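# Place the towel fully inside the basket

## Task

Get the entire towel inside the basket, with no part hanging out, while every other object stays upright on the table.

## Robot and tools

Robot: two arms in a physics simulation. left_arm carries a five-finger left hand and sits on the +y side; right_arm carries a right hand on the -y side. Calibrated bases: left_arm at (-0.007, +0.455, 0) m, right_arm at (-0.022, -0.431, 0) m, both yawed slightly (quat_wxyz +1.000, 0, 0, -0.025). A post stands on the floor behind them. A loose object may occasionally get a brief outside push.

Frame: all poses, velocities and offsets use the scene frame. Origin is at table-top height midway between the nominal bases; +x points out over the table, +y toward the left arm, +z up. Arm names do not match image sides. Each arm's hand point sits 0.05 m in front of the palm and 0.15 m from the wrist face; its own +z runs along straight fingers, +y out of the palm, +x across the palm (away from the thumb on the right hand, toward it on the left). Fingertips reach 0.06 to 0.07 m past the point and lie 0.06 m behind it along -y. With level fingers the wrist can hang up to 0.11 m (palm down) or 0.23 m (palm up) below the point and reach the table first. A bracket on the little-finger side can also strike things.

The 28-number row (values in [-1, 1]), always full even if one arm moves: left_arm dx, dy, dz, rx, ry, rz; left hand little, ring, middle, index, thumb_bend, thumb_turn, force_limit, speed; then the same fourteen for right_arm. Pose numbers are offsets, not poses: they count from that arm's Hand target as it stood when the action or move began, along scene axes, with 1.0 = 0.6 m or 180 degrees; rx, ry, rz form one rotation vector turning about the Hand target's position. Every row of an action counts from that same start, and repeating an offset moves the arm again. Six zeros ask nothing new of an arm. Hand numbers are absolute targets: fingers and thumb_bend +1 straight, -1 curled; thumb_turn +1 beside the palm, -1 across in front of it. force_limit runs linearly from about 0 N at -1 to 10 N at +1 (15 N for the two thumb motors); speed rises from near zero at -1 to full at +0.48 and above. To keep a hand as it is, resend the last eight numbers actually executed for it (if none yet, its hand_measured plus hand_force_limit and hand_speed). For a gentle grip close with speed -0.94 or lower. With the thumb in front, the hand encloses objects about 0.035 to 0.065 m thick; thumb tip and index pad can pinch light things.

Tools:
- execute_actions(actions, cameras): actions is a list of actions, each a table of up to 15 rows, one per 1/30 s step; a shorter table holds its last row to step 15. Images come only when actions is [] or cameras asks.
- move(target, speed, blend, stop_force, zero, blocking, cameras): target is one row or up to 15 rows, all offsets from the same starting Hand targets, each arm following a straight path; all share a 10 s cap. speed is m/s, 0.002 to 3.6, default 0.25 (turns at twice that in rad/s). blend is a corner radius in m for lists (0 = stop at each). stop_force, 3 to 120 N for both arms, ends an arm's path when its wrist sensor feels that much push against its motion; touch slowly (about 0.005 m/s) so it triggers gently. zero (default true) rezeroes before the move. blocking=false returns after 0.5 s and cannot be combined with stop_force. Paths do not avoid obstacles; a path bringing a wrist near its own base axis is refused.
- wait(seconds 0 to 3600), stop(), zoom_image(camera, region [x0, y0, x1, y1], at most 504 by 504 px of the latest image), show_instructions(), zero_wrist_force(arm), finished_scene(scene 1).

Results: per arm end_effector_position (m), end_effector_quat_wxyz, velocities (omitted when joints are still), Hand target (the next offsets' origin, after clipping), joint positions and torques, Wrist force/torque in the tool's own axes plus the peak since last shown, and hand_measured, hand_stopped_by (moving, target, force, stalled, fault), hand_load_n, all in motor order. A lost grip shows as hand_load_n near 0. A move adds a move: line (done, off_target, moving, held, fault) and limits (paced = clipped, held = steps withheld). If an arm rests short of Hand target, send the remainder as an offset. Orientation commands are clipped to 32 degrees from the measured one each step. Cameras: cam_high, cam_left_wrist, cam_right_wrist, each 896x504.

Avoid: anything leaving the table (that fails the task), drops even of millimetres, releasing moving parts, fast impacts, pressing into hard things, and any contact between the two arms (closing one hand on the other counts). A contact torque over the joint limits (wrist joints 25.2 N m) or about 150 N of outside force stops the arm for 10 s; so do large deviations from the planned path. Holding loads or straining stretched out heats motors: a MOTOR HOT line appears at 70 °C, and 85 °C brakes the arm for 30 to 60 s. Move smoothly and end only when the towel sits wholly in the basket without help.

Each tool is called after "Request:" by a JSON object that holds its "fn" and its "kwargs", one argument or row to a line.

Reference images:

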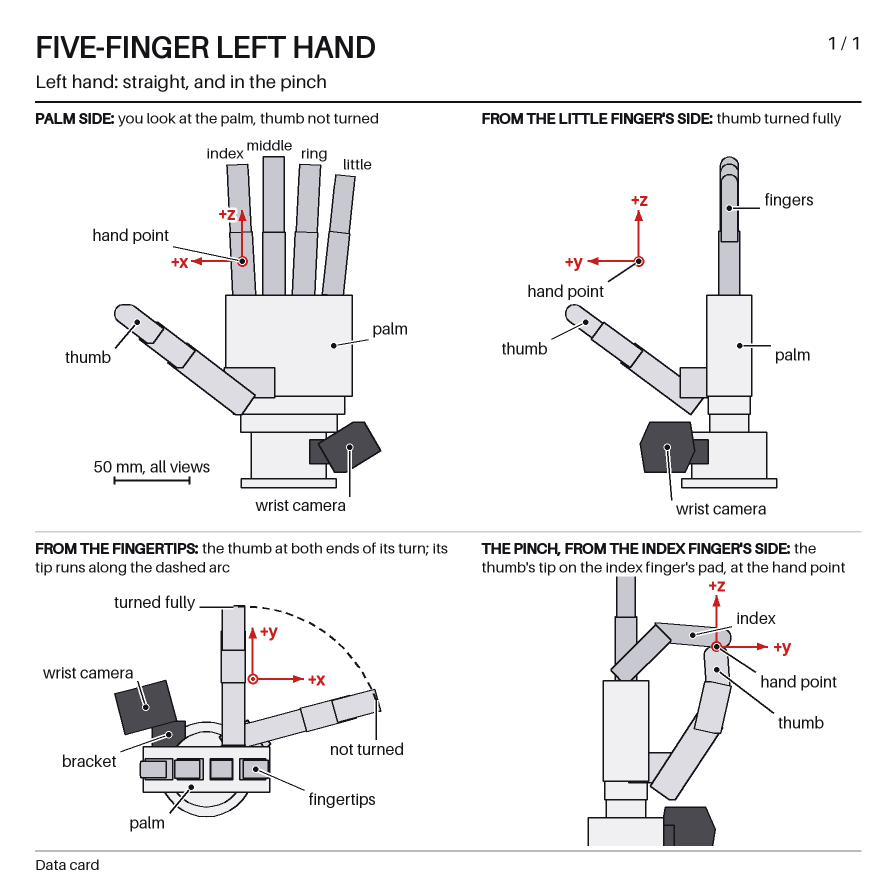

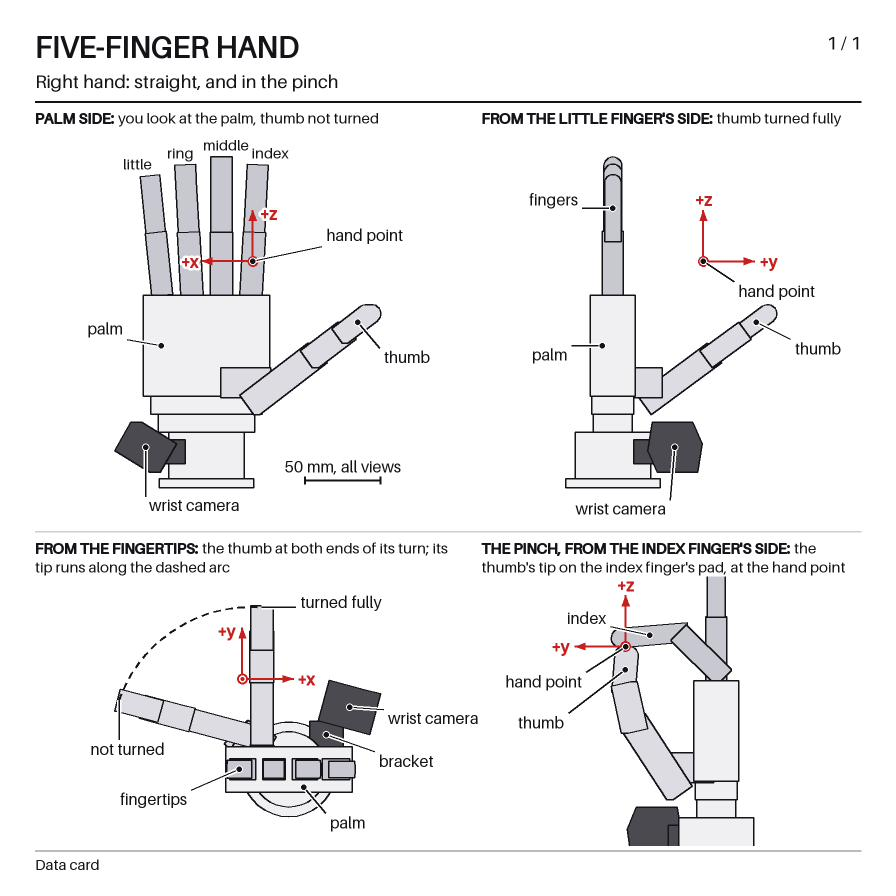

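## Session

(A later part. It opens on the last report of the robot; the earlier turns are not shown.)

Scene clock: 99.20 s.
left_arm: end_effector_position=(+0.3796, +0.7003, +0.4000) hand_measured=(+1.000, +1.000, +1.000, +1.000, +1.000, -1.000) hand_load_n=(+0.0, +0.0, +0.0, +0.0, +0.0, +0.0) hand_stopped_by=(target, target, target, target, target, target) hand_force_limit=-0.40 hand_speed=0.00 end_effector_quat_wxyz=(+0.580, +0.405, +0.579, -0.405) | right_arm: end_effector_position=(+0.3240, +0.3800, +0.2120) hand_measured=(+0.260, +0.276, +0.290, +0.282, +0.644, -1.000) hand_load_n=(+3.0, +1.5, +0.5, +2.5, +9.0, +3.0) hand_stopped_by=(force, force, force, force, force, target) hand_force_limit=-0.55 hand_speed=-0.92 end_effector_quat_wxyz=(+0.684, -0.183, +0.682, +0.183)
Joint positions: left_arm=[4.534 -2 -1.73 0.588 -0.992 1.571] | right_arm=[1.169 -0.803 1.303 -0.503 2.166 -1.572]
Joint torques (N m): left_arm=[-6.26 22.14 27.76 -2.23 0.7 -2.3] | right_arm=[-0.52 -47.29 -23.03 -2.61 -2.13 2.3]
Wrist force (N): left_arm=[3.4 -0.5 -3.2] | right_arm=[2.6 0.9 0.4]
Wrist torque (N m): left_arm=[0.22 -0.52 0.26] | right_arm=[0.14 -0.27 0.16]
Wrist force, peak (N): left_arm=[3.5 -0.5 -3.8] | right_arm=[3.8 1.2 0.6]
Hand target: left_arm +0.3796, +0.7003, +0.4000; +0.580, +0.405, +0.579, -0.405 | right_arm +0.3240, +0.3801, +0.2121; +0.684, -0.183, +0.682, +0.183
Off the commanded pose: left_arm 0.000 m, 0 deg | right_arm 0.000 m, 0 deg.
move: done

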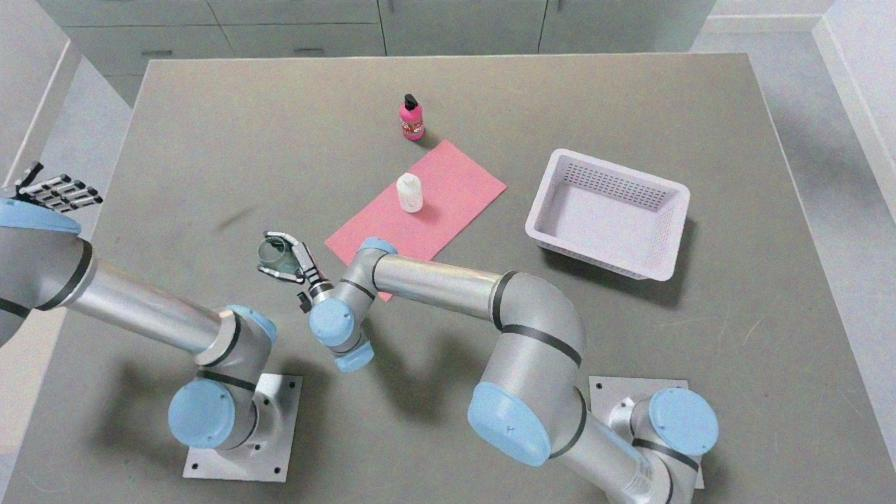

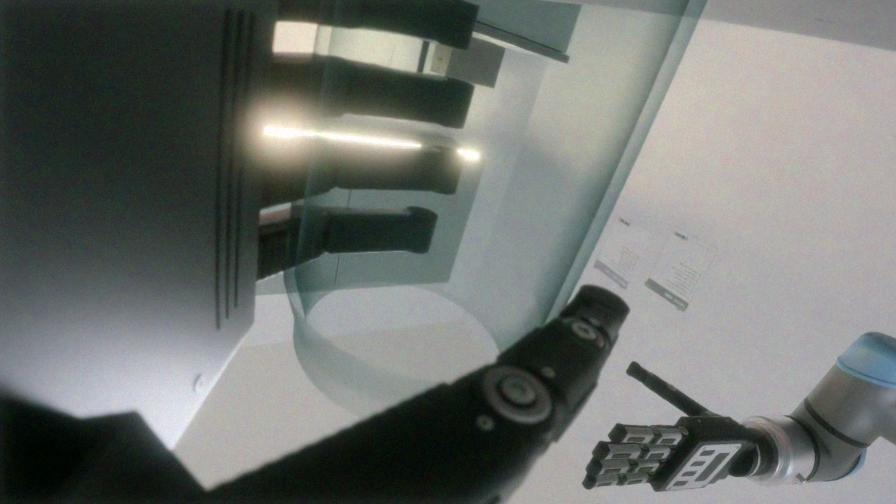

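Request:
{"fn": "move", "kwargs": {
  "target": [0,0,0,0,0,0,1,1,1,1,1,-1,-0.4,0,0,0,-0.15,0,0,0,-0.5,-0.5,-0.5,-0.5,-0.5,-1,-0.55,-0.92],
  "speed": 0.08,
  "stop_force": 10
}}

Request:
{"fn": "move", "kwargs": {
  "target": [0,0,0,0,0,0,1,1,1,1,1,-1,-0.4,0,0,0,-0.035,0,0,0,-0.5,-0.5,-0.5,-0.5,-0.5,-1,-0.55,-0.92],
  "speed": 0.008,
  "stop_force": 3,
  "cameras": ["cam_high","cam_right_wrist"]
}}

Scene clock: 101.80 s.
left_arm: end_effector_position=(+0.3796, +0.7003, +0.4000) hand_measured=(+1.000, +1.000, +1.000, +1.000, +1.000, -1.000) hand_load_n=(+0.0, +0.0, +0.0, +0.0, +0.0, +0.0) hand_stopped_by=(target, target, target, target, target, target) hand_force_limit=-0.40 hand_speed=0.00 end_effector_quat_wxyz=(+0.580, +0.405, +0.579, -0.405) | right_arm: end_effector_position=(+0.3240, +0.3801, +0.1221) hand_measured=(+0.260, +0.276, +0.290, +0.282, +0.644, -1.000) hand_load_n=(+3.0, +2.0, +0.0, +2.5, +9.0, +2.5) hand_stopped_by=(force, force, force, force, force, target) hand_force_limit=-0.55 hand_speed=-0.92 end_effector_quat_wxyz=(+0.684, -0.183, +0.682, +0.183)
Joint positions: left_arm=[4.534 -2 -1.73 0.588 -0.992 1.571] | right_arm=[1.169 -0.683 1.343 -0.663 2.166 -1.572]
Joint torques (N m): left_arm=[-5.76 22.38 26.68 -2.12 0.42 -2.23] | right_arm=[7.03 -52.15 -25.92 -2.96 0.71 -1.4]
Wrist force (N): left_arm=[3.1 -0.2 -3.2] | right_arm=[2.6 0.9 0.3]
Wrist torque (N m): left_arm=[0.27 -0.48 0.26] | right_arm=[0.13 -0.24 0.14]
Wrist force, peak (N): left_arm=[3.4 -0.1 -3.8] | right_arm=[3.6 1.0 0.3]
Hand target: left_arm +0.3796, +0.7003, +0.4000; +0.580, +0.405, +0.579, -0.405 | right_arm +0.3240, +0.3801, +0.1221; +0.684, -0.183, +0.682, +0.183
Off the commanded pose: left_arm 0.000 m, 0 deg | right_arm 0.000 m, 0 deg.
move: done

Scene clock: 104.60 s.
left_arm: end_effector_position=(+0.3796, +0.7003, +0.4000) hand_measured=(+1.000, +1.000, +1.000, +1.000, +1.000, -1.000) hand_load_n=(+0.0, +0.0, +0.0, +0.0, +0.0, +0.0) hand_stopped_by=(target, target, target, target, target, target) hand_force_limit=-0.40 hand_speed=0.00 end_effector_quat_wxyz=(+0.580, +0.405, +0.579, -0.405) | right_arm: end_effector_position=(+0.3240, +0.3801, +0.1071) hand_measured=(+0.260, +0.276, +0.290, +0.282, +0.644, -1.000) hand_load_n=(+2.5, +1.5, +0.0, +2.5, +9.0, +3.0) hand_stopped_by=(force, force, force, force, force, target) hand_force_limit=-0.55 hand_speed=-0.92 end_effector_quat_wxyz=(+0.684, -0.183, +0.682, +0.183)
Joint positions: left_arm=[4.534 -2 -1.73 0.588 -0.992 1.571] | right_arm=[1.169 -0.66 1.345 -0.687 2.166 -1.572]
Joint torques (N m): left_arm=[-5.89 22.83 26.2 -2.12 0.29 -2.19] | right_arm=[4.63 -54.31 -11.97 0.53 -1.45 -0.83]
Wrist force (N): left_arm=[3.3 -0.3 -3.3] | right_arm=[-0.3 1.0 0.6]
Wrist torque (N m): left_arm=[0.26 -0.50 0.25] | right_arm=[0.16 -0.29 0.07]
Wrist force, peak (N): left_arm=[3.3 -0.4 -3.8] | right_arm=[-4.8 0.3 0.5]
Hand target: left_arm +0.3796, +0.7003, +0.4000; +0.580, +0.405, +0.579, -0.405 | right_arm +0.3240, +0.3801, +0.1071; +0.684, -0.183, +0.682, +0.183 (not the last commanded pose)
Off the commanded pose: left_arm 0.000 m, 0 deg | right_arm 0.006 m, 0 deg.
move: contact (right_arm)

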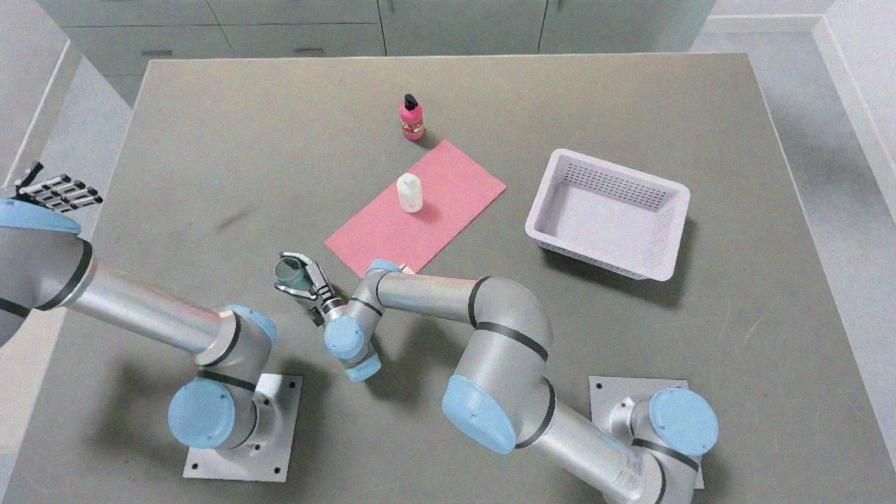

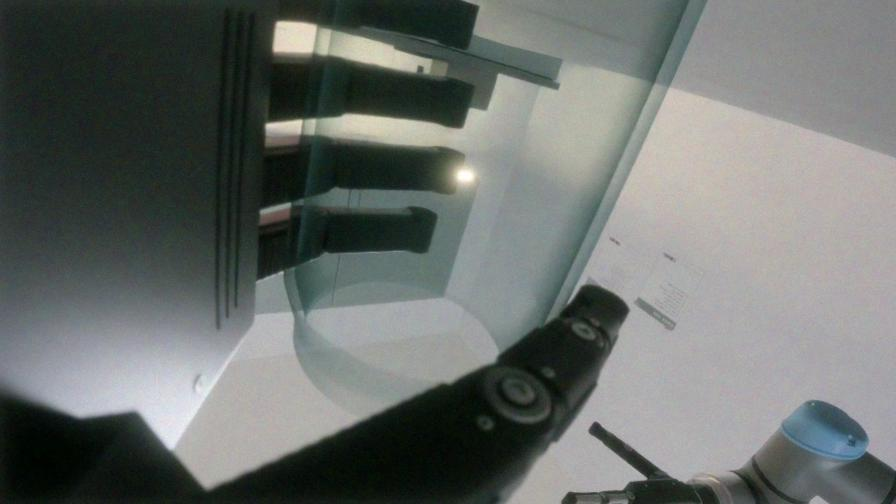

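Request:
{"fn": "move", "kwargs": {
  "target": [0,0,0,0,0,0,1,1,1,1,1,-1,-0.4,0,0,0,0,0,0,0,1,1,1,1,1,-1,-0.4,-0.75],
  "cameras": ["cam_high"]
}}

Request:
{"fn": "move", "kwargs": {
  "target": [
    [0,0,0,0,0,0,1,1,1,1,1,-1,-0.4,0,-0.0543,-0.0392,0,0,0,0,1,1,1,1,1,-1,-0.4,-0.75],
    [0,0,0,0,0,0,1,1,1,1,1,-1,-0.4,0,-0.1843,-0.1142,0.1167,0,0,0,1,1,1,1,1,-1,-0.4,-0.75],
    [0,0,0,0,0,0,1,1,1,1,1,-1,-0.4,0,0.155,-0.45,0.3217,0,0,-0.1667,1,1,1,1,1,-1,-0.4,-0.75]
  ],
  "speed": [0.05,0.08,0.2],
  "blend": [0.01,0.02,0],
  "cameras": ["all"]
}}

Request:
{"fn": "zoom_image", "kwargs": {
  "camera": "cam_high",
  "region": [260, 120, 490, 320]
}}

Scene clock: 106.80 s.
left_arm: end_effector_position=(+0.3796, +0.7003, +0.4000) hand_measured=(+1.000, +1.000, +1.000, +1.000, +1.000, -1.000) hand_load_n=(+0.0, +0.0, +0.0, +0.0, +0.0, +0.0) hand_stopped_by=(target, target, target, target, target, target) hand_force_limit=-0.40 hand_speed=0.00 end_effector_quat_wxyz=(+0.580, +0.405, +0.579, -0.405) | right_arm: end_effector_position=(+0.3240, +0.3801, +0.1071) hand_measured=(+1.000, +1.000, +1.000, +1.000, +1.000, -1.000) hand_load_n=(+0.0, +0.0, +0.0, +0.0, +0.5, -0.5) hand_stopped_by=(target, target, target, target, target, target) hand_force_limit=-0.40 hand_speed=-0.75 end_effector_quat_wxyz=(+0.684, -0.183, +0.682, +0.183)
Joint positions: left_arm=[4.534 -2 -1.73 0.588 -0.992 1.571] | right_arm=[1.169 -0.66 1.345 -0.687 2.166 -1.572]
Joint torques (N m): left_arm=[-6.19 22.4 26.74 -2.2 0.27 -2.12] | right_arm=[4.13 -52.75 -19.92 -1 -1.46 -0.9]
Wrist force (N): left_arm=[3.2 -0.1 -3.3] | right_arm=[1.1 1.0 0.2]
Wrist torque (N m): left_arm=[0.29 -0.51 0.26] | right_arm=[0.15 -0.26 0.15]
Wrist force, peak (N): left_arm=[3.5 -0.2 -3.5] | right_arm=[1.0 1.6 -0.1]
Hand target: left_arm +0.3796, +0.7003, +0.4000; +0.580, +0.405, +0.579, -0.405 | right_arm +0.3240, +0.3801, +0.1071; +0.684, -0.183, +0.682, +0.183
Off the commanded pose: left_arm 0.000 m, 0 deg | right_arm 0.000 m, 0 deg.
move: done

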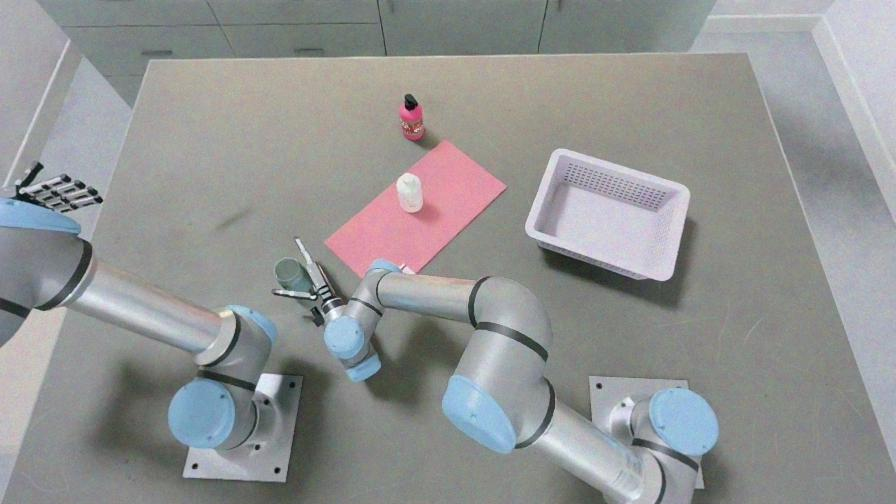

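Scene clock: 111.00 s.
left_arm: end_effector_position=(+0.3796, +0.7003, +0.4000) hand_measured=(+1.000, +1.000, +1.000, +1.000, +1.000, -1.000) hand_load_n=(+0.0, +0.0, +0.0, -0.5, +0.0, +0.5) hand_stopped_by=(target, target, target, target, target, target) hand_force_limit=-0.40 hand_speed=0.00 end_effector_quat_wxyz=(+0.580, +0.405, +0.579, -0.405) | right_arm: end_effector_position=(+0.4170, +0.1101, +0.3002) hand_measured=(+1.000, +1.000, +1.000, +1.000, +1.000, -1.000) hand_load_n=(+0.0, +0.0, +0.0, +0.0, +0.0, -0.5) hand_stopped_by=(target, target, target, target, target, target) hand_force_limit=-0.40 hand_speed=-0.75 end_effector_quat_wxyz=(+0.708, +0.000, +0.706, +0.000)
Joint positions: left_arm=[4.534 -2 -1.73 0.588 -0.992 1.571] | right_arm=[0.986 -1.196 1.702 -0.509 2.506 -1.574]
Joint torques (N m): left_arm=[-5.96 22.65 25.87 -2.2 0.07 -2.06] | right_arm=[-1.18 -28.37 -9.19 -2.02 -2.67 2]
Wrist force (N): left_arm=[3.0 -0.5 -3.3] | right_arm=[0.9 1.0 0.4]
Wrist torque (N m): left_arm=[0.23 -0.46 0.25] | right_arm=[0.15 -0.23 0.14]
Wrist force, peak (N): left_arm=[3.5 -0.4 -3.7] | right_arm=[1.0 2.2 -0.2]
Hand target: left_arm +0.3796, +0.7003, +0.4000; +0.580, +0.405, +0.579, -0.405 | right_arm +0.4170, +0.1101, +0.3001; +0.708, +0.000, +0.706, +0.000
Off the commanded pose: left_arm 0.000 m, 0 deg | right_arm 0.000 m, 0 deg.
move: done

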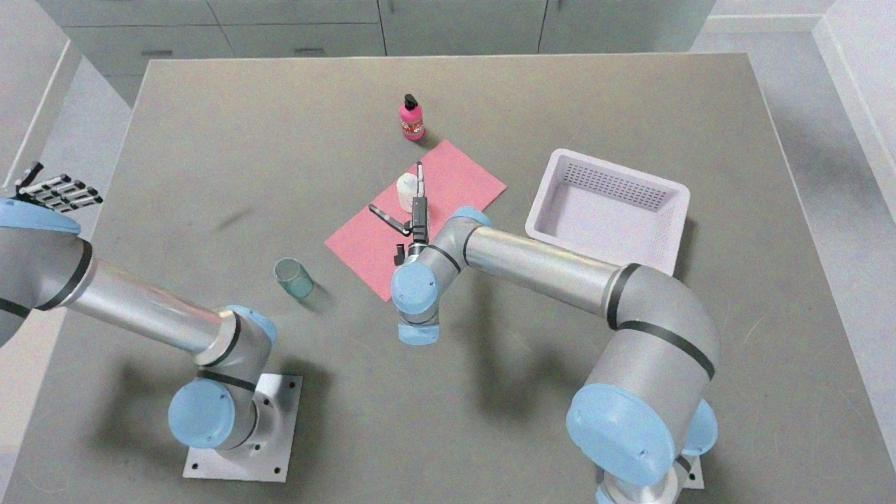

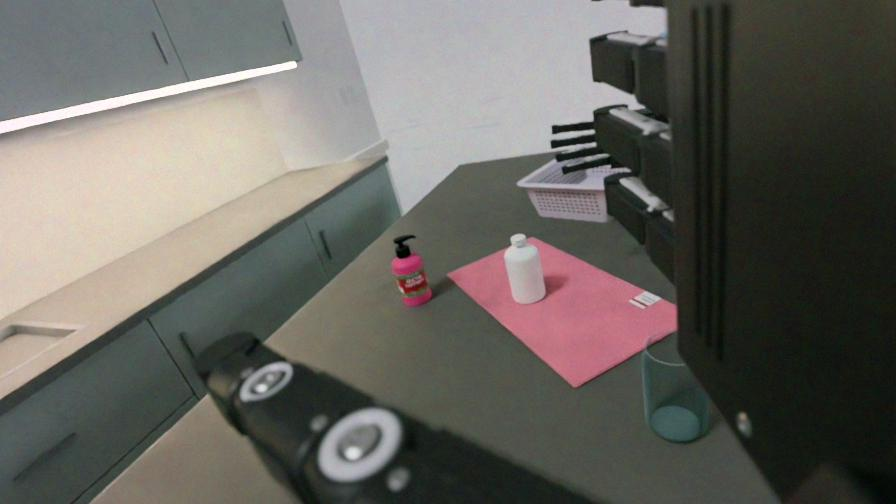

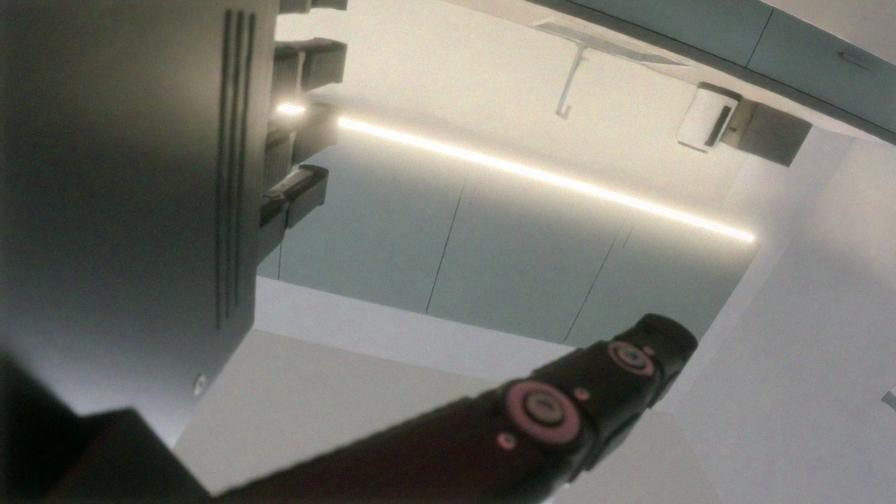

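Scaled by 2.191 from the camera's image (finer frame: 1280x720).

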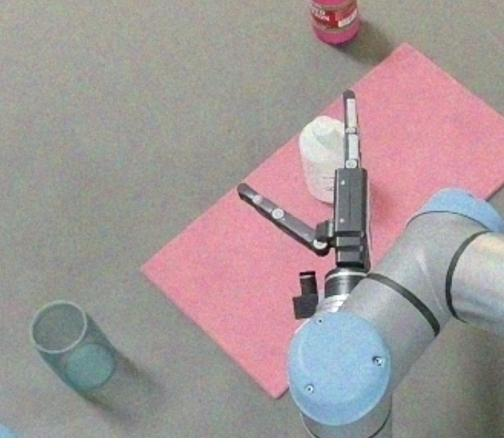

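Request:
{"fn": "move", "kwargs": {
  "target": [0,0,0,0,0,0,1,1,1,1,1,-1,-0.4,0,0,0,-0.3133,0,0,0,1,1,1,1,1,-1,-0.4,-0.75],
  "speed": 0.15
}}

Request:
{"fn": "move", "kwargs": {
  "target": [0,0,0,0,0,0,1,1,1,1,1,-1,-0.4,0,0.25,0,0,0,0,0,1,1,1,1,1,-1,-0.4,-0.75],
  "speed": 0.06,
  "stop_force": 5,
  "cameras": ["cam_high","cam_right_wrist"]
}}

Request:
{"fn": "zoom_image", "kwargs": {
  "camera": "cam_high",
  "region": [340, 120, 560, 310]
}}

Scene clock: 113.40 s.
left_arm: end_effector_position=(+0.3796, +0.7003, +0.4000) hand_measured=(+1.000, +1.000, +1.000, +1.000, +1.000, -1.000) hand_load_n=(+0.0, +0.0, +0.0, +0.0, +0.0, +0.5) hand_stopped_by=(target, target, target, target, target, target) hand_force_limit=-0.40 hand_speed=0.00 end_effector_quat_wxyz=(+0.580, +0.405, +0.579, -0.405) | right_arm: end_effector_position=(+0.4170, +0.1101, +0.1122) hand_measured=(+1.000, +1.000, +1.000, +1.000, +1.000, -1.000) hand_load_n=(+0.0, +0.0, +0.0, +0.0, +0.0, +0.0) hand_stopped_by=(target, target, target, target, target, target) hand_force_limit=-0.40 hand_speed=-0.75 end_effector_quat_wxyz=(+0.708, +0.000, +0.706, +0.000)
Joint positions: left_arm=[4.534 -2 -1.73 0.588 -0.992 1.571] | right_arm=[0.986 -0.899 1.83 -0.935 2.506 -1.574]
Joint torques (N m): left_arm=[-5.73 22.04 26.32 -2.18 -0.11 -2.01] | right_arm=[-2.16 -32.7 -21.12 -1.38 -2.41 0.26]
Wrist force (N): left_arm=[3.3 -0.3 -3.2] | right_arm=[1.0 1.1 0.3]
Wrist torque (N m): left_arm=[0.25 -0.51 0.26] | right_arm=[0.18 -0.24 0.14]
Wrist force, peak (N): left_arm=[3.6 -0.1 -3.5] | right_arm=[2.3 1.0 0.5]
Hand target: left_arm +0.3796, +0.7003, +0.4000; +0.580, +0.405, +0.579, -0.405 | right_arm +0.4170, +0.1101, +0.1121; +0.708, +0.000, +0.706, +0.000
Off the commanded pose: left_arm 0.000 m, 0 deg | right_arm 0.000 m, 0 deg.
move: done

Scene clock: 116.93 s.
left_arm: end_effector_position=(+0.3796, +0.7003, +0.4000) hand_measured=(+1.000, +1.000, +1.000, +1.000, +1.000, -1.000) hand_load_n=(+0.0, +0.0, +0.0, +0.0, +0.0, +0.0) hand_stopped_by=(target, target, target, target, target, target) hand_force_limit=-0.40 hand_speed=0.00 end_effector_quat_wxyz=(+0.580, +0.405, +0.579, -0.405) | right_arm: end_effector_position=(+0.5670, +0.1101, +0.1121) hand_measured=(+1.000, +1.000, +1.000, +1.000, +1.000, -1.000) hand_load_n=(+0.0, -0.5, +0.0, +0.0, +0.0, +0.0) hand_stopped_by=(target, target, target, target, target, target) hand_force_limit=-0.40 hand_speed=-0.75 end_effector_quat_wxyz=(+0.708, +0.000, +0.706, +0.000)
Joint positions: left_arm=[4.534 -2 -1.73 0.588 -0.992 1.571] | right_arm=[0.779 -0.785 1.59 -0.808 2.299 -1.573]
Joint torques (N m): left_arm=[-5.75 22.35 27.43 -2.31 -0.24 -1.99] | right_arm=[8.96 -50.64 -5.67 -2.8 2.3 1.59]
Wrist force (N): left_arm=[3.4 0.0 -3.6] | right_arm=[0.7 0.8 0.7]
Wrist torque (N m): left_arm=[0.32 -0.54 0.25] | right_arm=[0.07 -0.22 0.01]
Wrist force, peak (N): left_arm=[3.4 -0.1 -3.7] | right_arm=[1.1 1.3 0.7]
Hand target: left_arm +0.3796, +0.7003, +0.4000; +0.580, +0.405, +0.579, -0.405 | right_arm +0.5670, +0.1101, +0.1121; +0.708, +0.000, +0.706, +0.000
Off the commanded pose: left_arm 0.000 m, 0 deg | right_arm 0.000 m, 0 deg.
move: done

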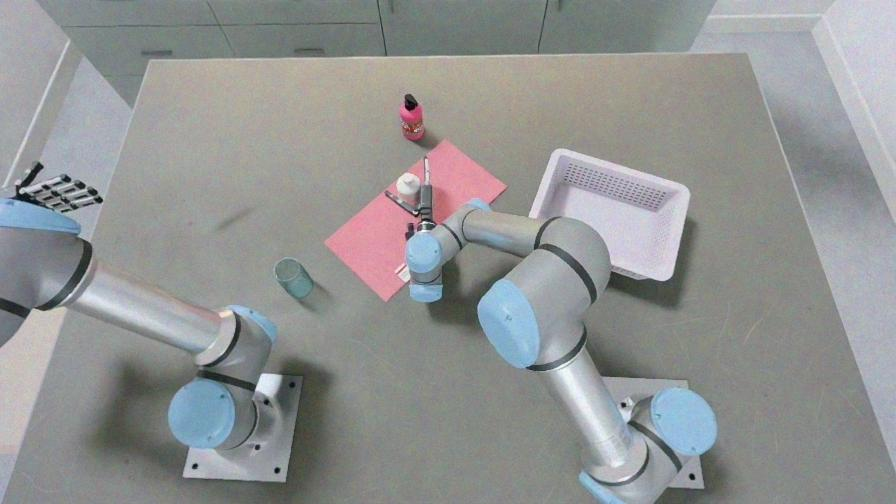

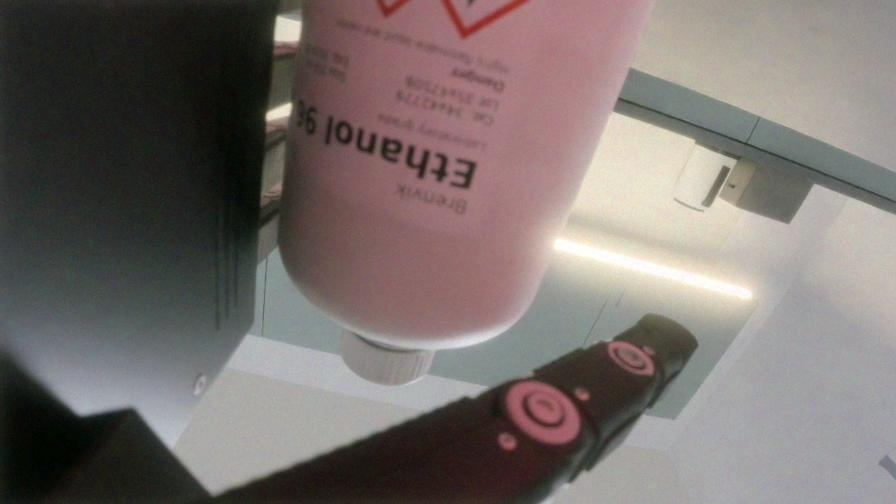

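Scaled by 2.291 from the camera's image (finer frame: 1280x720).

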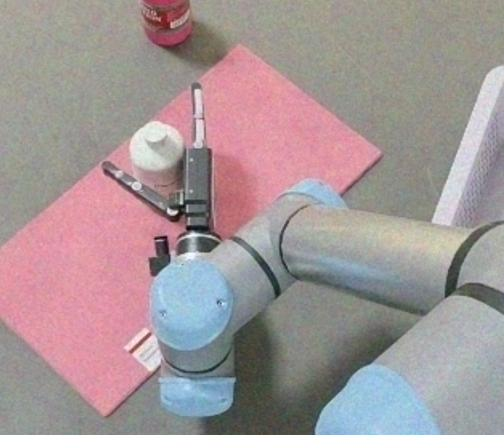

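Request:
{"fn": "move", "kwargs": {
  "target": [0,0,0,0,0,0,1,1,1,1,1,-1,-0.4,0,0,0,0,0,0,0,-0.5,-0.5,-0.5,-0.5,-0.5,-1,-0.45,-0.9]
}}

Request:
{"fn": "move", "kwargs": {
  "target": [
    [0,0,0,0,0,0,1,1,1,1,1,-1,-0.4,0,0,0,0.1667,0,0,0,-0.5,-0.5,-0.5,-0.5,-0.5,-1,-0.45,-0.9]
  ],
  "speed": 0.08,
  "cameras": ["cam_high","cam_right_wrist"]
}}

Scene clock: 120.97 s.
left_arm: end_effector_position=(+0.3796, +0.7003, +0.4000) hand_measured=(+1.000, +1.000, +1.000, +1.000, +1.000, -1.000) hand_load_n=(+0.0, +0.0, +0.0, +0.0, +0.0, +0.5) hand_stopped_by=(target, target, target, target, target, target) hand_force_limit=-0.40 hand_speed=0.00 end_effector_quat_wxyz=(+0.580, +0.405, +0.579, -0.405) | right_arm: end_effector_position=(+0.5670, +0.1101, +0.1121) hand_measured=(+0.134, +0.162, +0.190, +0.078, +0.580, -1.000) hand_load_n=(+2.5, +0.5, +0.5, +3.5, +7.0, +2.5) hand_stopped_by=(force, force, force, force, force, target) hand_force_limit=-0.45 hand_speed=-0.90 end_effector_quat_wxyz=(+0.708, +0.000, +0.706, +0.000)
Joint positions: left_arm=[4.534 -2 -1.73 0.588 -0.992 1.571] | right_arm=[0.779 -0.785 1.59 -0.808 2.299 -1.573]
Joint torques (N m): left_arm=[-5.78 22.68 25.99 -2.08 -0.4 -1.82] | right_arm=[8.61 -49.67 -9.42 -2.33 1.2 -0.79]
Wrist force (N): left_arm=[3.2 -0.3 -3.5] | right_arm=[0.6 0.9 0.4]
Wrist torque (N m): left_arm=[0.27 -0.50 0.25] | right_arm=[0.12 -0.19 -0.01]
Wrist force, peak (N): left_arm=[3.6 -0.2 -3.6] | right_arm=[1.4 1.0 0.7]
Hand target: left_arm +0.3796, +0.7003, +0.4000; +0.580, +0.405, +0.579, -0.405 | right_arm +0.5670, +0.1101, +0.1121; +0.708, +0.000, +0.706, +0.000
Off the commanded pose: left_arm 0.000 m, 0 deg | right_arm 0.000 m, 0 deg.
move: done

Scene clock: 122.57 s.
left_arm: end_effector_position=(+0.3796, +0.7003, +0.4000) hand_measured=(+1.000, +1.000, +1.000, +1.000, +1.000, -1.000) hand_load_n=(+0.0, +0.0, +0.0, +0.0, +0.0, +0.0) hand_stopped_by=(target, target, target, target, target, target) hand_force_limit=-0.40 hand_speed=0.00 end_effector_quat_wxyz=(+0.580, +0.405, +0.579, -0.405) | right_arm: end_effector_position=(+0.5670, +0.1101, +0.2123) hand_measured=(+0.134, +0.162, +0.190, +0.078, +0.580, -1.000) hand_load_n=(+2.0, +0.5, +1.0, +2.5, +6.0, +2.0) hand_stopped_by=(force, force, force, force, force, target) hand_force_limit=-0.45 hand_speed=-0.90 end_effector_quat_wxyz=(+0.708, +0.000, +0.706, +0.000)
Joint positions: left_arm=[4.534 -2 -1.73 0.588 -0.992 1.571] | right_arm=[0.779 -0.938 1.549 -0.614 2.299 -1.573]
Joint torques (N m): left_arm=[-6.54 22.39 26.3 -2.13 -0.57 -1.81] | right_arm=[3.42 -35.35 -8.66 -2.84 -1.95 1.79]
Wrist force (N): left_arm=[3.2 0.0 -3.4] | right_arm=[1.2 0.7 0.6]
Wrist torque (N m): left_arm=[0.32 -0.49 0.24] | right_arm=[0.07 -0.23 0.02]
Wrist force, peak (N): left_arm=[3.5 -0.1 -3.7] | right_arm=[2.0 1.0 0.6]
Hand target: left_arm +0.3796, +0.7003, +0.4000; +0.580, +0.405, +0.579, -0.405 | right_arm +0.5670, +0.1101, +0.2122; +0.708, +0.000, +0.706, +0.000
Off the commanded pose: left_arm 0.000 m, 0 deg | right_arm 0.000 m, 0 deg.
move: done

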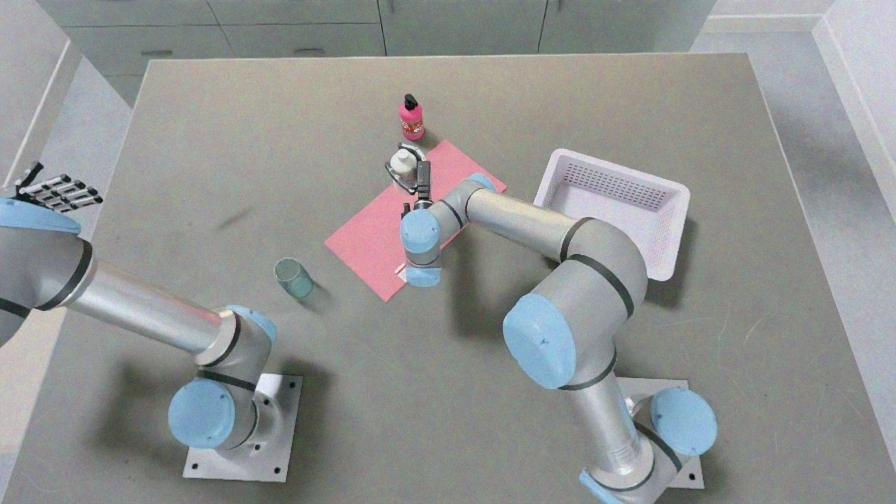

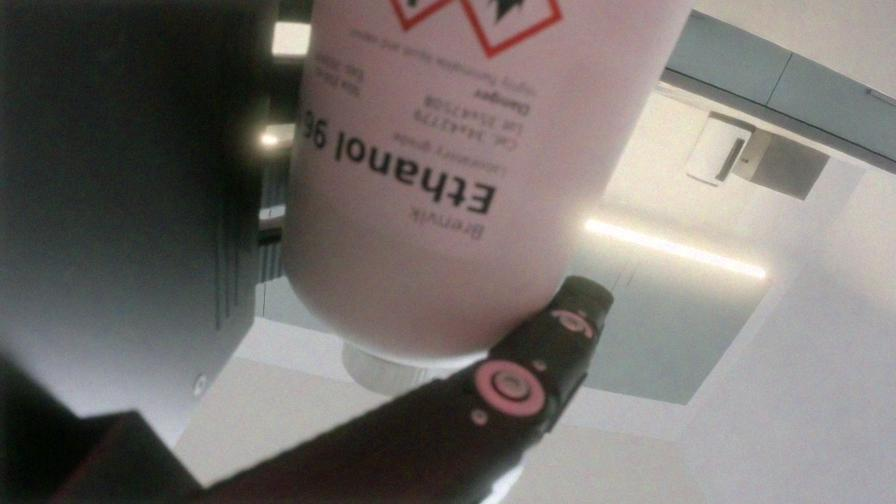

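Request:
{"fn": "move", "kwargs": {
  "target": [0,0,0,0,0,0,1,1,1,1,1,-1,-0.4,0,0.0883,0.3,0,0,0,0,-0.5,-0.5,-0.5,-0.5,-0.5,-1,-0.45,-0.9],
  "speed": 0.12,
  "cameras": ["cam_high"]
}}

Request:
{"fn": "move", "kwargs": {
  "target": [0,0,0,0,0,0,1,1,1,1,1,-1,-0.4,0,0,0,-0.15,0,0,0,-0.5,-0.5,-0.5,-0.5,-0.5,-1,-0.45,-0.9],
  "speed": 0.08,
  "stop_force": 10
}}

Request:
{"fn": "move", "kwargs": {
  "target": [0,0,0,0,0,0,1,1,1,1,1,-1,-0.4,0,0,0,-0.035,0,0,0,-0.5,-0.5,-0.5,-0.5,-0.5,-1,-0.45,-0.9],
  "speed": 0.008,
  "stop_force": 3,
  "cameras": ["cam_high","cam_right_wrist"]
}}

Scene clock: 125.67 s.
left_arm: end_effector_position=(+0.3796, +0.7003, +0.4000) hand_measured=(+1.000, +1.000, +1.000, +1.000, +1.000, -1.000) hand_load_n=(+0.0, +0.0, -0.5, +0.0, +0.0, +0.0) hand_stopped_by=(target, target, target, target, target, target) hand_force_limit=-0.40 hand_speed=0.00 end_effector_quat_wxyz=(+0.580, +0.405, +0.579, -0.405) | right_arm: end_effector_position=(+0.6199, +0.2901, +0.2122) hand_measured=(+0.134, +0.162, +0.190, +0.078, +0.580, -1.000) hand_load_n=(+2.0, +0.5, +1.0, +2.5, +6.0, +1.5) hand_stopped_by=(force, force, force, force, force, target) hand_force_limit=-0.45 hand_speed=-0.90 end_effector_quat_wxyz=(+0.708, +0.000, +0.706, +0.000)
Joint positions: left_arm=[4.534 -2 -1.73 0.588 -0.992 1.571] | right_arm=[0.912 -0.498 0.717 -0.223 2.432 -1.573]
Joint torques (N m): left_arm=[-6.07 22.27 26.07 -2.06 -0.68 -1.82] | right_arm=[-8.96 -51.15 -28.22 -0.86 -2.74 -1.29]
Wrist force (N): left_arm=[3.3 -0.2 -3.4] | right_arm=[1.2 1.3 0.4]
Wrist torque (N m): left_arm=[0.28 -0.50 0.26] | right_arm=[0.18 -0.24 0.00]
Wrist force, peak (N): left_arm=[3.5 -0.5 -3.6] | right_arm=[1.4 2.3 0.8]
Hand target: left_arm +0.3796, +0.7003, +0.4000; +0.580, +0.405, +0.579, -0.405 | right_arm +0.6200, +0.2901, +0.2122; +0.708, +0.000, +0.706, +0.000
Off the commanded pose: left_arm 0.000 m, 0 deg | right_arm 0.000 m, 0 deg.
move: done

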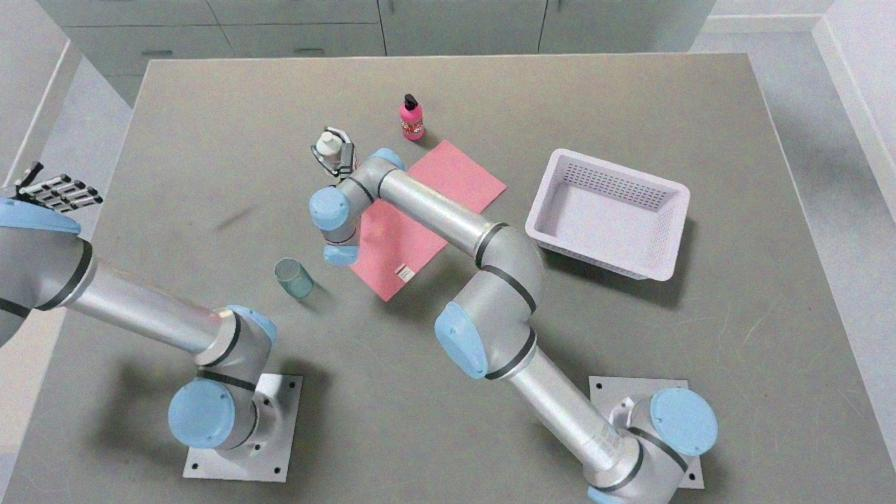

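Scene clock: 127.77 s.
left_arm: end_effector_position=(+0.3796, +0.7003, +0.4000) hand_measured=(+1.000, +1.000, +1.000, +1.000, +1.000, -1.000) hand_load_n=(+0.0, +0.0, +0.0, +0.0, +0.0, +0.0) hand_stopped_by=(target, target, target, target, target, target) hand_force_limit=-0.40 hand_speed=0.00 end_effector_quat_wxyz=(+0.580, +0.405, +0.579, -0.405) | right_arm: end_effector_position=(+0.6200, +0.2901, +0.1222) hand_measured=(+0.134, +0.162, +0.190, +0.078, +0.580, -1.000) hand_load_n=(+1.5, +0.5, +1.0, +3.0, +6.0, +1.5) hand_stopped_by=(force, force, force, force, force, target) hand_force_limit=-0.45 hand_speed=-0.90 end_effector_quat_wxyz=(+0.708, +0.000, +0.706, +0.000)
Joint positions: left_arm=[4.534 -2 -1.73 0.588 -0.992 1.571] | right_arm=[0.911 -0.408 0.775 -0.371 2.432 -1.573]
Joint torques (N m): left_arm=[-5.72 22.55 26.46 -2.1 -0.74 -1.66] | right_arm=[-7.5 -63.75 -27.77 -1.02 -2.62 -1.52]
Wrist force (N): left_arm=[3.0 -0.6 -3.4] | right_arm=[1.5 1.0 0.4]
Wrist torque (N m): left_arm=[0.23 -0.47 0.25] | right_arm=[0.15 -0.31 0.00]
Wrist force, peak (N): left_arm=[3.3 -0.5 -3.6] | right_arm=[2.3 0.8 0.5]
Hand target: left_arm +0.3796, +0.7003, +0.4000; +0.580, +0.405, +0.579, -0.405 | right_arm +0.6200, +0.2901, +0.1222; +0.708, +0.000, +0.706, +0.000
Off the commanded pose: left_arm 0.000 m, 0 deg | right_arm 0.000 m, 0 deg.
move: done

Scene clock: 130.50 s.
left_arm: end_effector_position=(+0.3796, +0.7003, +0.4000) hand_measured=(+1.000, +1.000, +1.000, +1.000, +1.000, -1.000) hand_load_n=(+0.0, +0.0, +0.0, +0.0, +0.0, +0.0) hand_stopped_by=(target, target, target, target, target, target) hand_force_limit=-0.40 hand_speed=0.00 end_effector_quat_wxyz=(+0.580, +0.405, +0.579, -0.405) | right_arm: end_effector_position=(+0.6200, +0.2901, +0.1082) hand_measured=(+0.134, +0.162, +0.190, +0.078, +0.580, -1.000) hand_load_n=(+1.5, +0.5, +1.0, +3.0, +6.0, +2.5) hand_stopped_by=(force, force, force, force, force, target) hand_force_limit=-0.45 hand_speed=-0.90 end_effector_quat_wxyz=(+0.708, +0.000, +0.706, +0.000)
Joint positions: left_arm=[4.534 -2 -1.73 0.588 -0.992 1.571] | right_arm=[0.911 -0.391 0.778 -0.391 2.432 -1.573]
Joint torques (N m): left_arm=[-5.79 22.28 26.57 -2.14 -0.91 -1.74] | right_arm=[-7.14 -61.84 -15.33 0.97 -1.95 -0.44]
Wrist force (N): left_arm=[2.9 -0.3 -3.3] | right_arm=[-1.6 1.6 0.5]
Wrist torque (N m): left_arm=[0.27 -0.46 0.23] | right_arm=[0.18 -0.23 -0.03]
Wrist force, peak (N): left_arm=[3.6 -0.2 -3.6] | right_arm=[-4.6 1.8 0.7]
Hand target: left_arm +0.3796, +0.7003, +0.4000; +0.580, +0.405, +0.579, -0.405 | right_arm +0.6200, +0.2901, +0.1082; +0.708, +0.000, +0.706, +0.000 (not the last commanded pose)
Off the commanded pose: left_arm 0.000 m, 0 deg | right_arm 0.007 m, 0 deg.
move: contact (right_arm)

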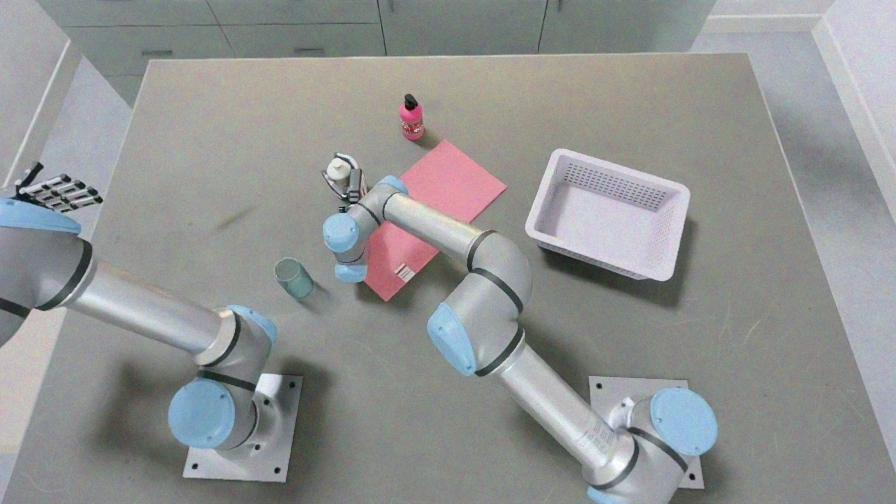

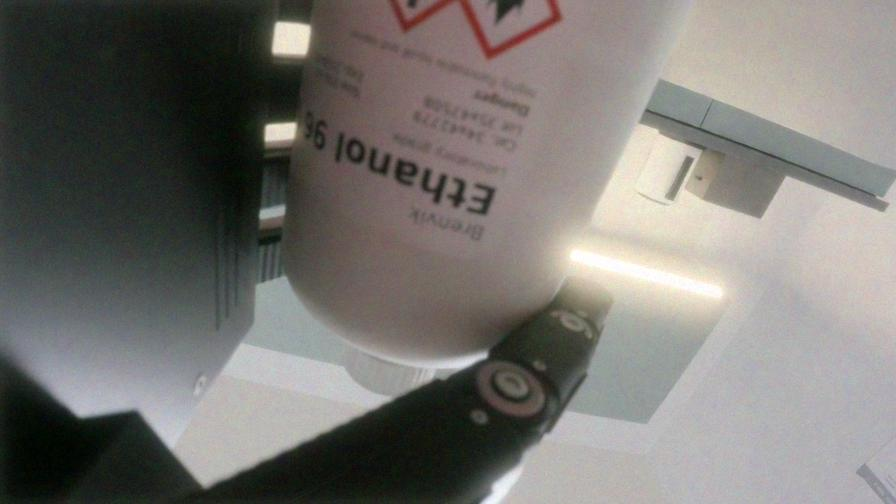

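Request:
{"fn": "move", "kwargs": {
  "target": [0,0,0,0,0,0,1,1,1,1,1,-1,-0.4,0,0,0,0,0,0,0,1,1,1,1,1,-1,-0.4,-0.75]
}}

Request:
{"fn": "move", "kwargs": {
  "target": [
    [0,0,0,0,0,0,1,1,1,1,1,-1,-0.4,0,-0.0667,-0.006,0,0,0,0,1,1,1,1,1,-1,-0.4,-0.75],
    [0,0,0,0,0,0,1,1,1,1,1,-1,-0.4,0,-0.2,-0.006,0.1167,0,0,0,1,1,1,1,1,-1,-0.4,-0.75],
    [0,0,0,0,0,0,1,1,1,1,1,-1,-0.4,0,-0.35,-0.45,0.5,0,0,0,1,1,1,1,1,-1,-0.4,-0.75]
  ],
  "speed": [0.05,0.08,0.2],
  "blend": [0.01,0.02,0],
  "cameras": ["all"]
}}

Request:
{"fn": "zoom_image", "kwargs": {
  "camera": "cam_high",
  "region": [260, 80, 560, 320]
}}

Scene clock: 132.87 s.
left_arm: end_effector_position=(+0.3796, +0.7003, +0.4000) hand_measured=(+1.000, +1.000, +1.000, +1.000, +1.000, -1.000) hand_load_n=(+0.0, +0.0, +0.0, +0.0, +0.0, +0.5) hand_stopped_by=(target, target, target, target, target, target) hand_force_limit=-0.40 hand_speed=0.00 end_effector_quat_wxyz=(+0.580, +0.405, +0.579, -0.405) | right_arm: end_effector_position=(+0.6200, +0.2901, +0.1082) hand_measured=(+1.000, +1.000, +1.000, +1.000, +1.000, -1.000) hand_load_n=(+0.0, +0.0, +0.0, +0.0, +0.0, -0.5) hand_stopped_by=(target, target, target, target, target, target) hand_force_limit=-0.40 hand_speed=-0.75 end_effector_quat_wxyz=(+0.708, +0.000, +0.706, +0.000)
Joint positions: left_arm=[4.534 -2 -1.73 0.588 -0.992 1.571] | right_arm=[0.911 -0.391 0.778 -0.391 2.432 -1.573]
Joint torques (N m): left_arm=[-5.08 22.85 25.98 -2.24 -0.86 -1.65] | right_arm=[-6.74 -60.74 -23.58 -0.3 -0.16 -0.55]
Wrist force (N): left_arm=[2.9 -0.4 -3.1] | right_arm=[1.6 1.0 0.4]
Wrist torque (N m): left_arm=[0.23 -0.44 0.22] | right_arm=[0.15 -0.35 0.03]
Wrist force, peak (N): left_arm=[3.5 -0.2 -3.7] | right_arm=[-1.9 1.7 0.7]
Hand target: left_arm +0.3796, +0.7003, +0.4000; +0.580, +0.405, +0.579, -0.405 | right_arm +0.6200, +0.2901, +0.1082; +0.708, +0.000, +0.706, +0.000
Off the commanded pose: left_arm 0.000 m, 0 deg | right_arm 0.000 m, 0 deg.
move: done

Scene clock: 137.23 s.
left_arm: end_effector_position=(+0.3796, +0.7003, +0.4000) hand_measured=(+1.000, +1.000, +1.000, +1.000, +1.000, -1.000) hand_load_n=(+0.0, +0.0, +0.0, +0.0, +0.0, +0.5) hand_stopped_by=(target, target, target, target, target, target) hand_force_limit=-0.40 hand_speed=0.00 end_effector_quat_wxyz=(+0.580, +0.405, +0.579, -0.405) | right_arm: end_effector_position=(+0.4101, +0.0201, +0.4081) hand_measured=(+1.000, +1.000, +1.000, +1.000, +1.000, -1.000) hand_load_n=(+0.0, +0.0, +0.0, +0.0, +0.0, -0.5) hand_stopped_by=(target, target, target, target, target, target) hand_force_limit=-0.40 hand_speed=-0.75 end_effector_quat_wxyz=(+0.708, +0.000, +0.706, +0.000)
Joint positions: left_arm=[4.534 -2 -1.73 0.588 -0.992 1.571] | right_arm=[0.871 -1.493 1.777 -0.288 2.392 -1.573]
Joint torques (N m): left_arm=[-5.19 22.92 25.31 -2.15 -1.01 -1.69] | right_arm=[5.94 -28.83 -25.3 -0.56 2.21 2.03]
Wrist force (N): left_arm=[3.1 -0.3 -3.3] | right_arm=[1.1 0.8 0.9]
Wrist torque (N m): left_arm=[0.26 -0.48 0.24] | right_arm=[0.07 -0.29 0.09]
Wrist force, peak (N): left_arm=[3.5 -0.6 -3.6] | right_arm=[1.5 1.9 -0.1]
Hand target: left_arm +0.3796, +0.7003, +0.4000; +0.580, +0.405, +0.579, -0.405 | right_arm +0.4100, +0.0201, +0.4082; +0.708, +0.000, +0.706, +0.000
Off the commanded pose: left_arm 0.000 m, 0 deg | right_arm 0.000 m, 0 deg.
move: done

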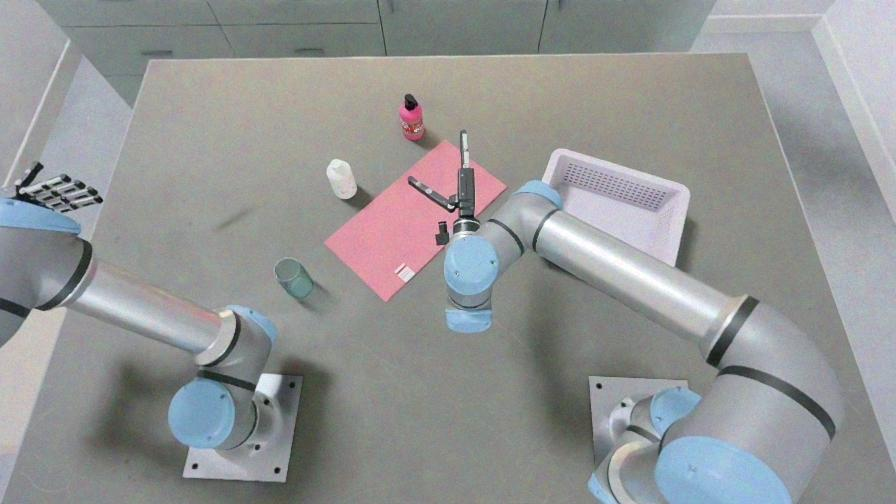

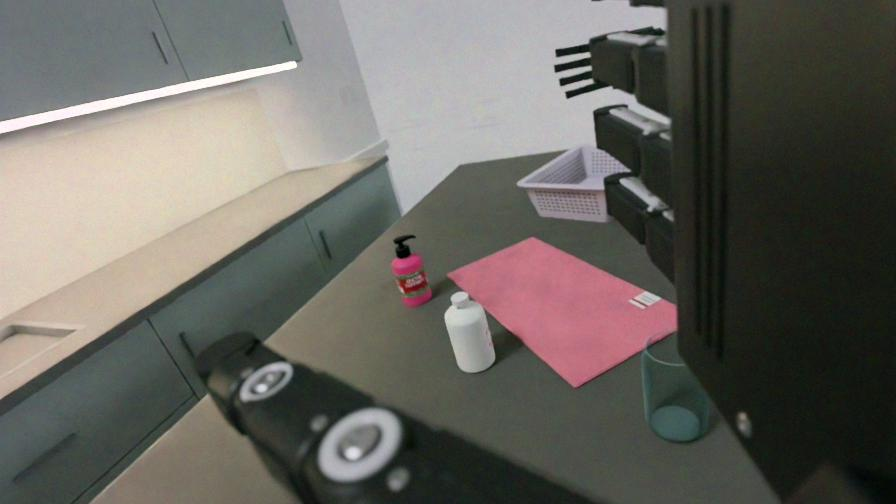

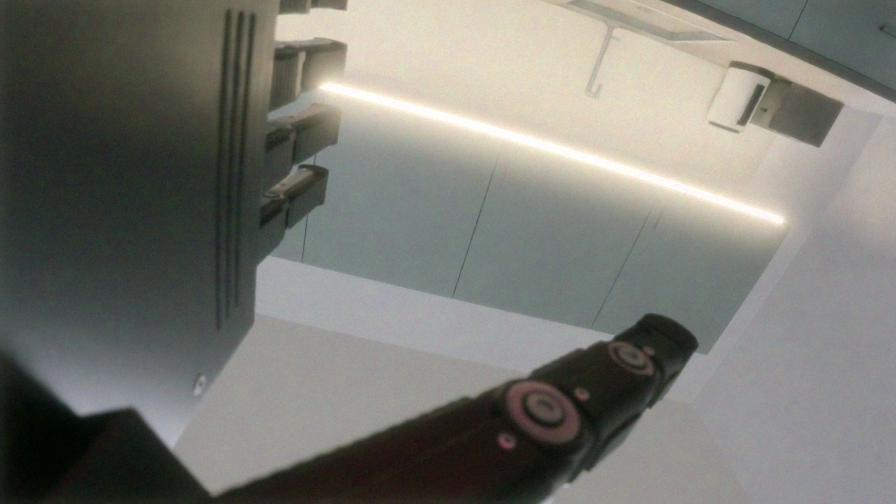

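Scaled by 1.680 from the camera's image (finer frame: 1280x720).

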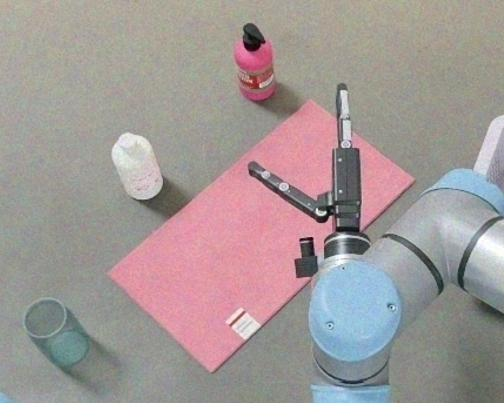

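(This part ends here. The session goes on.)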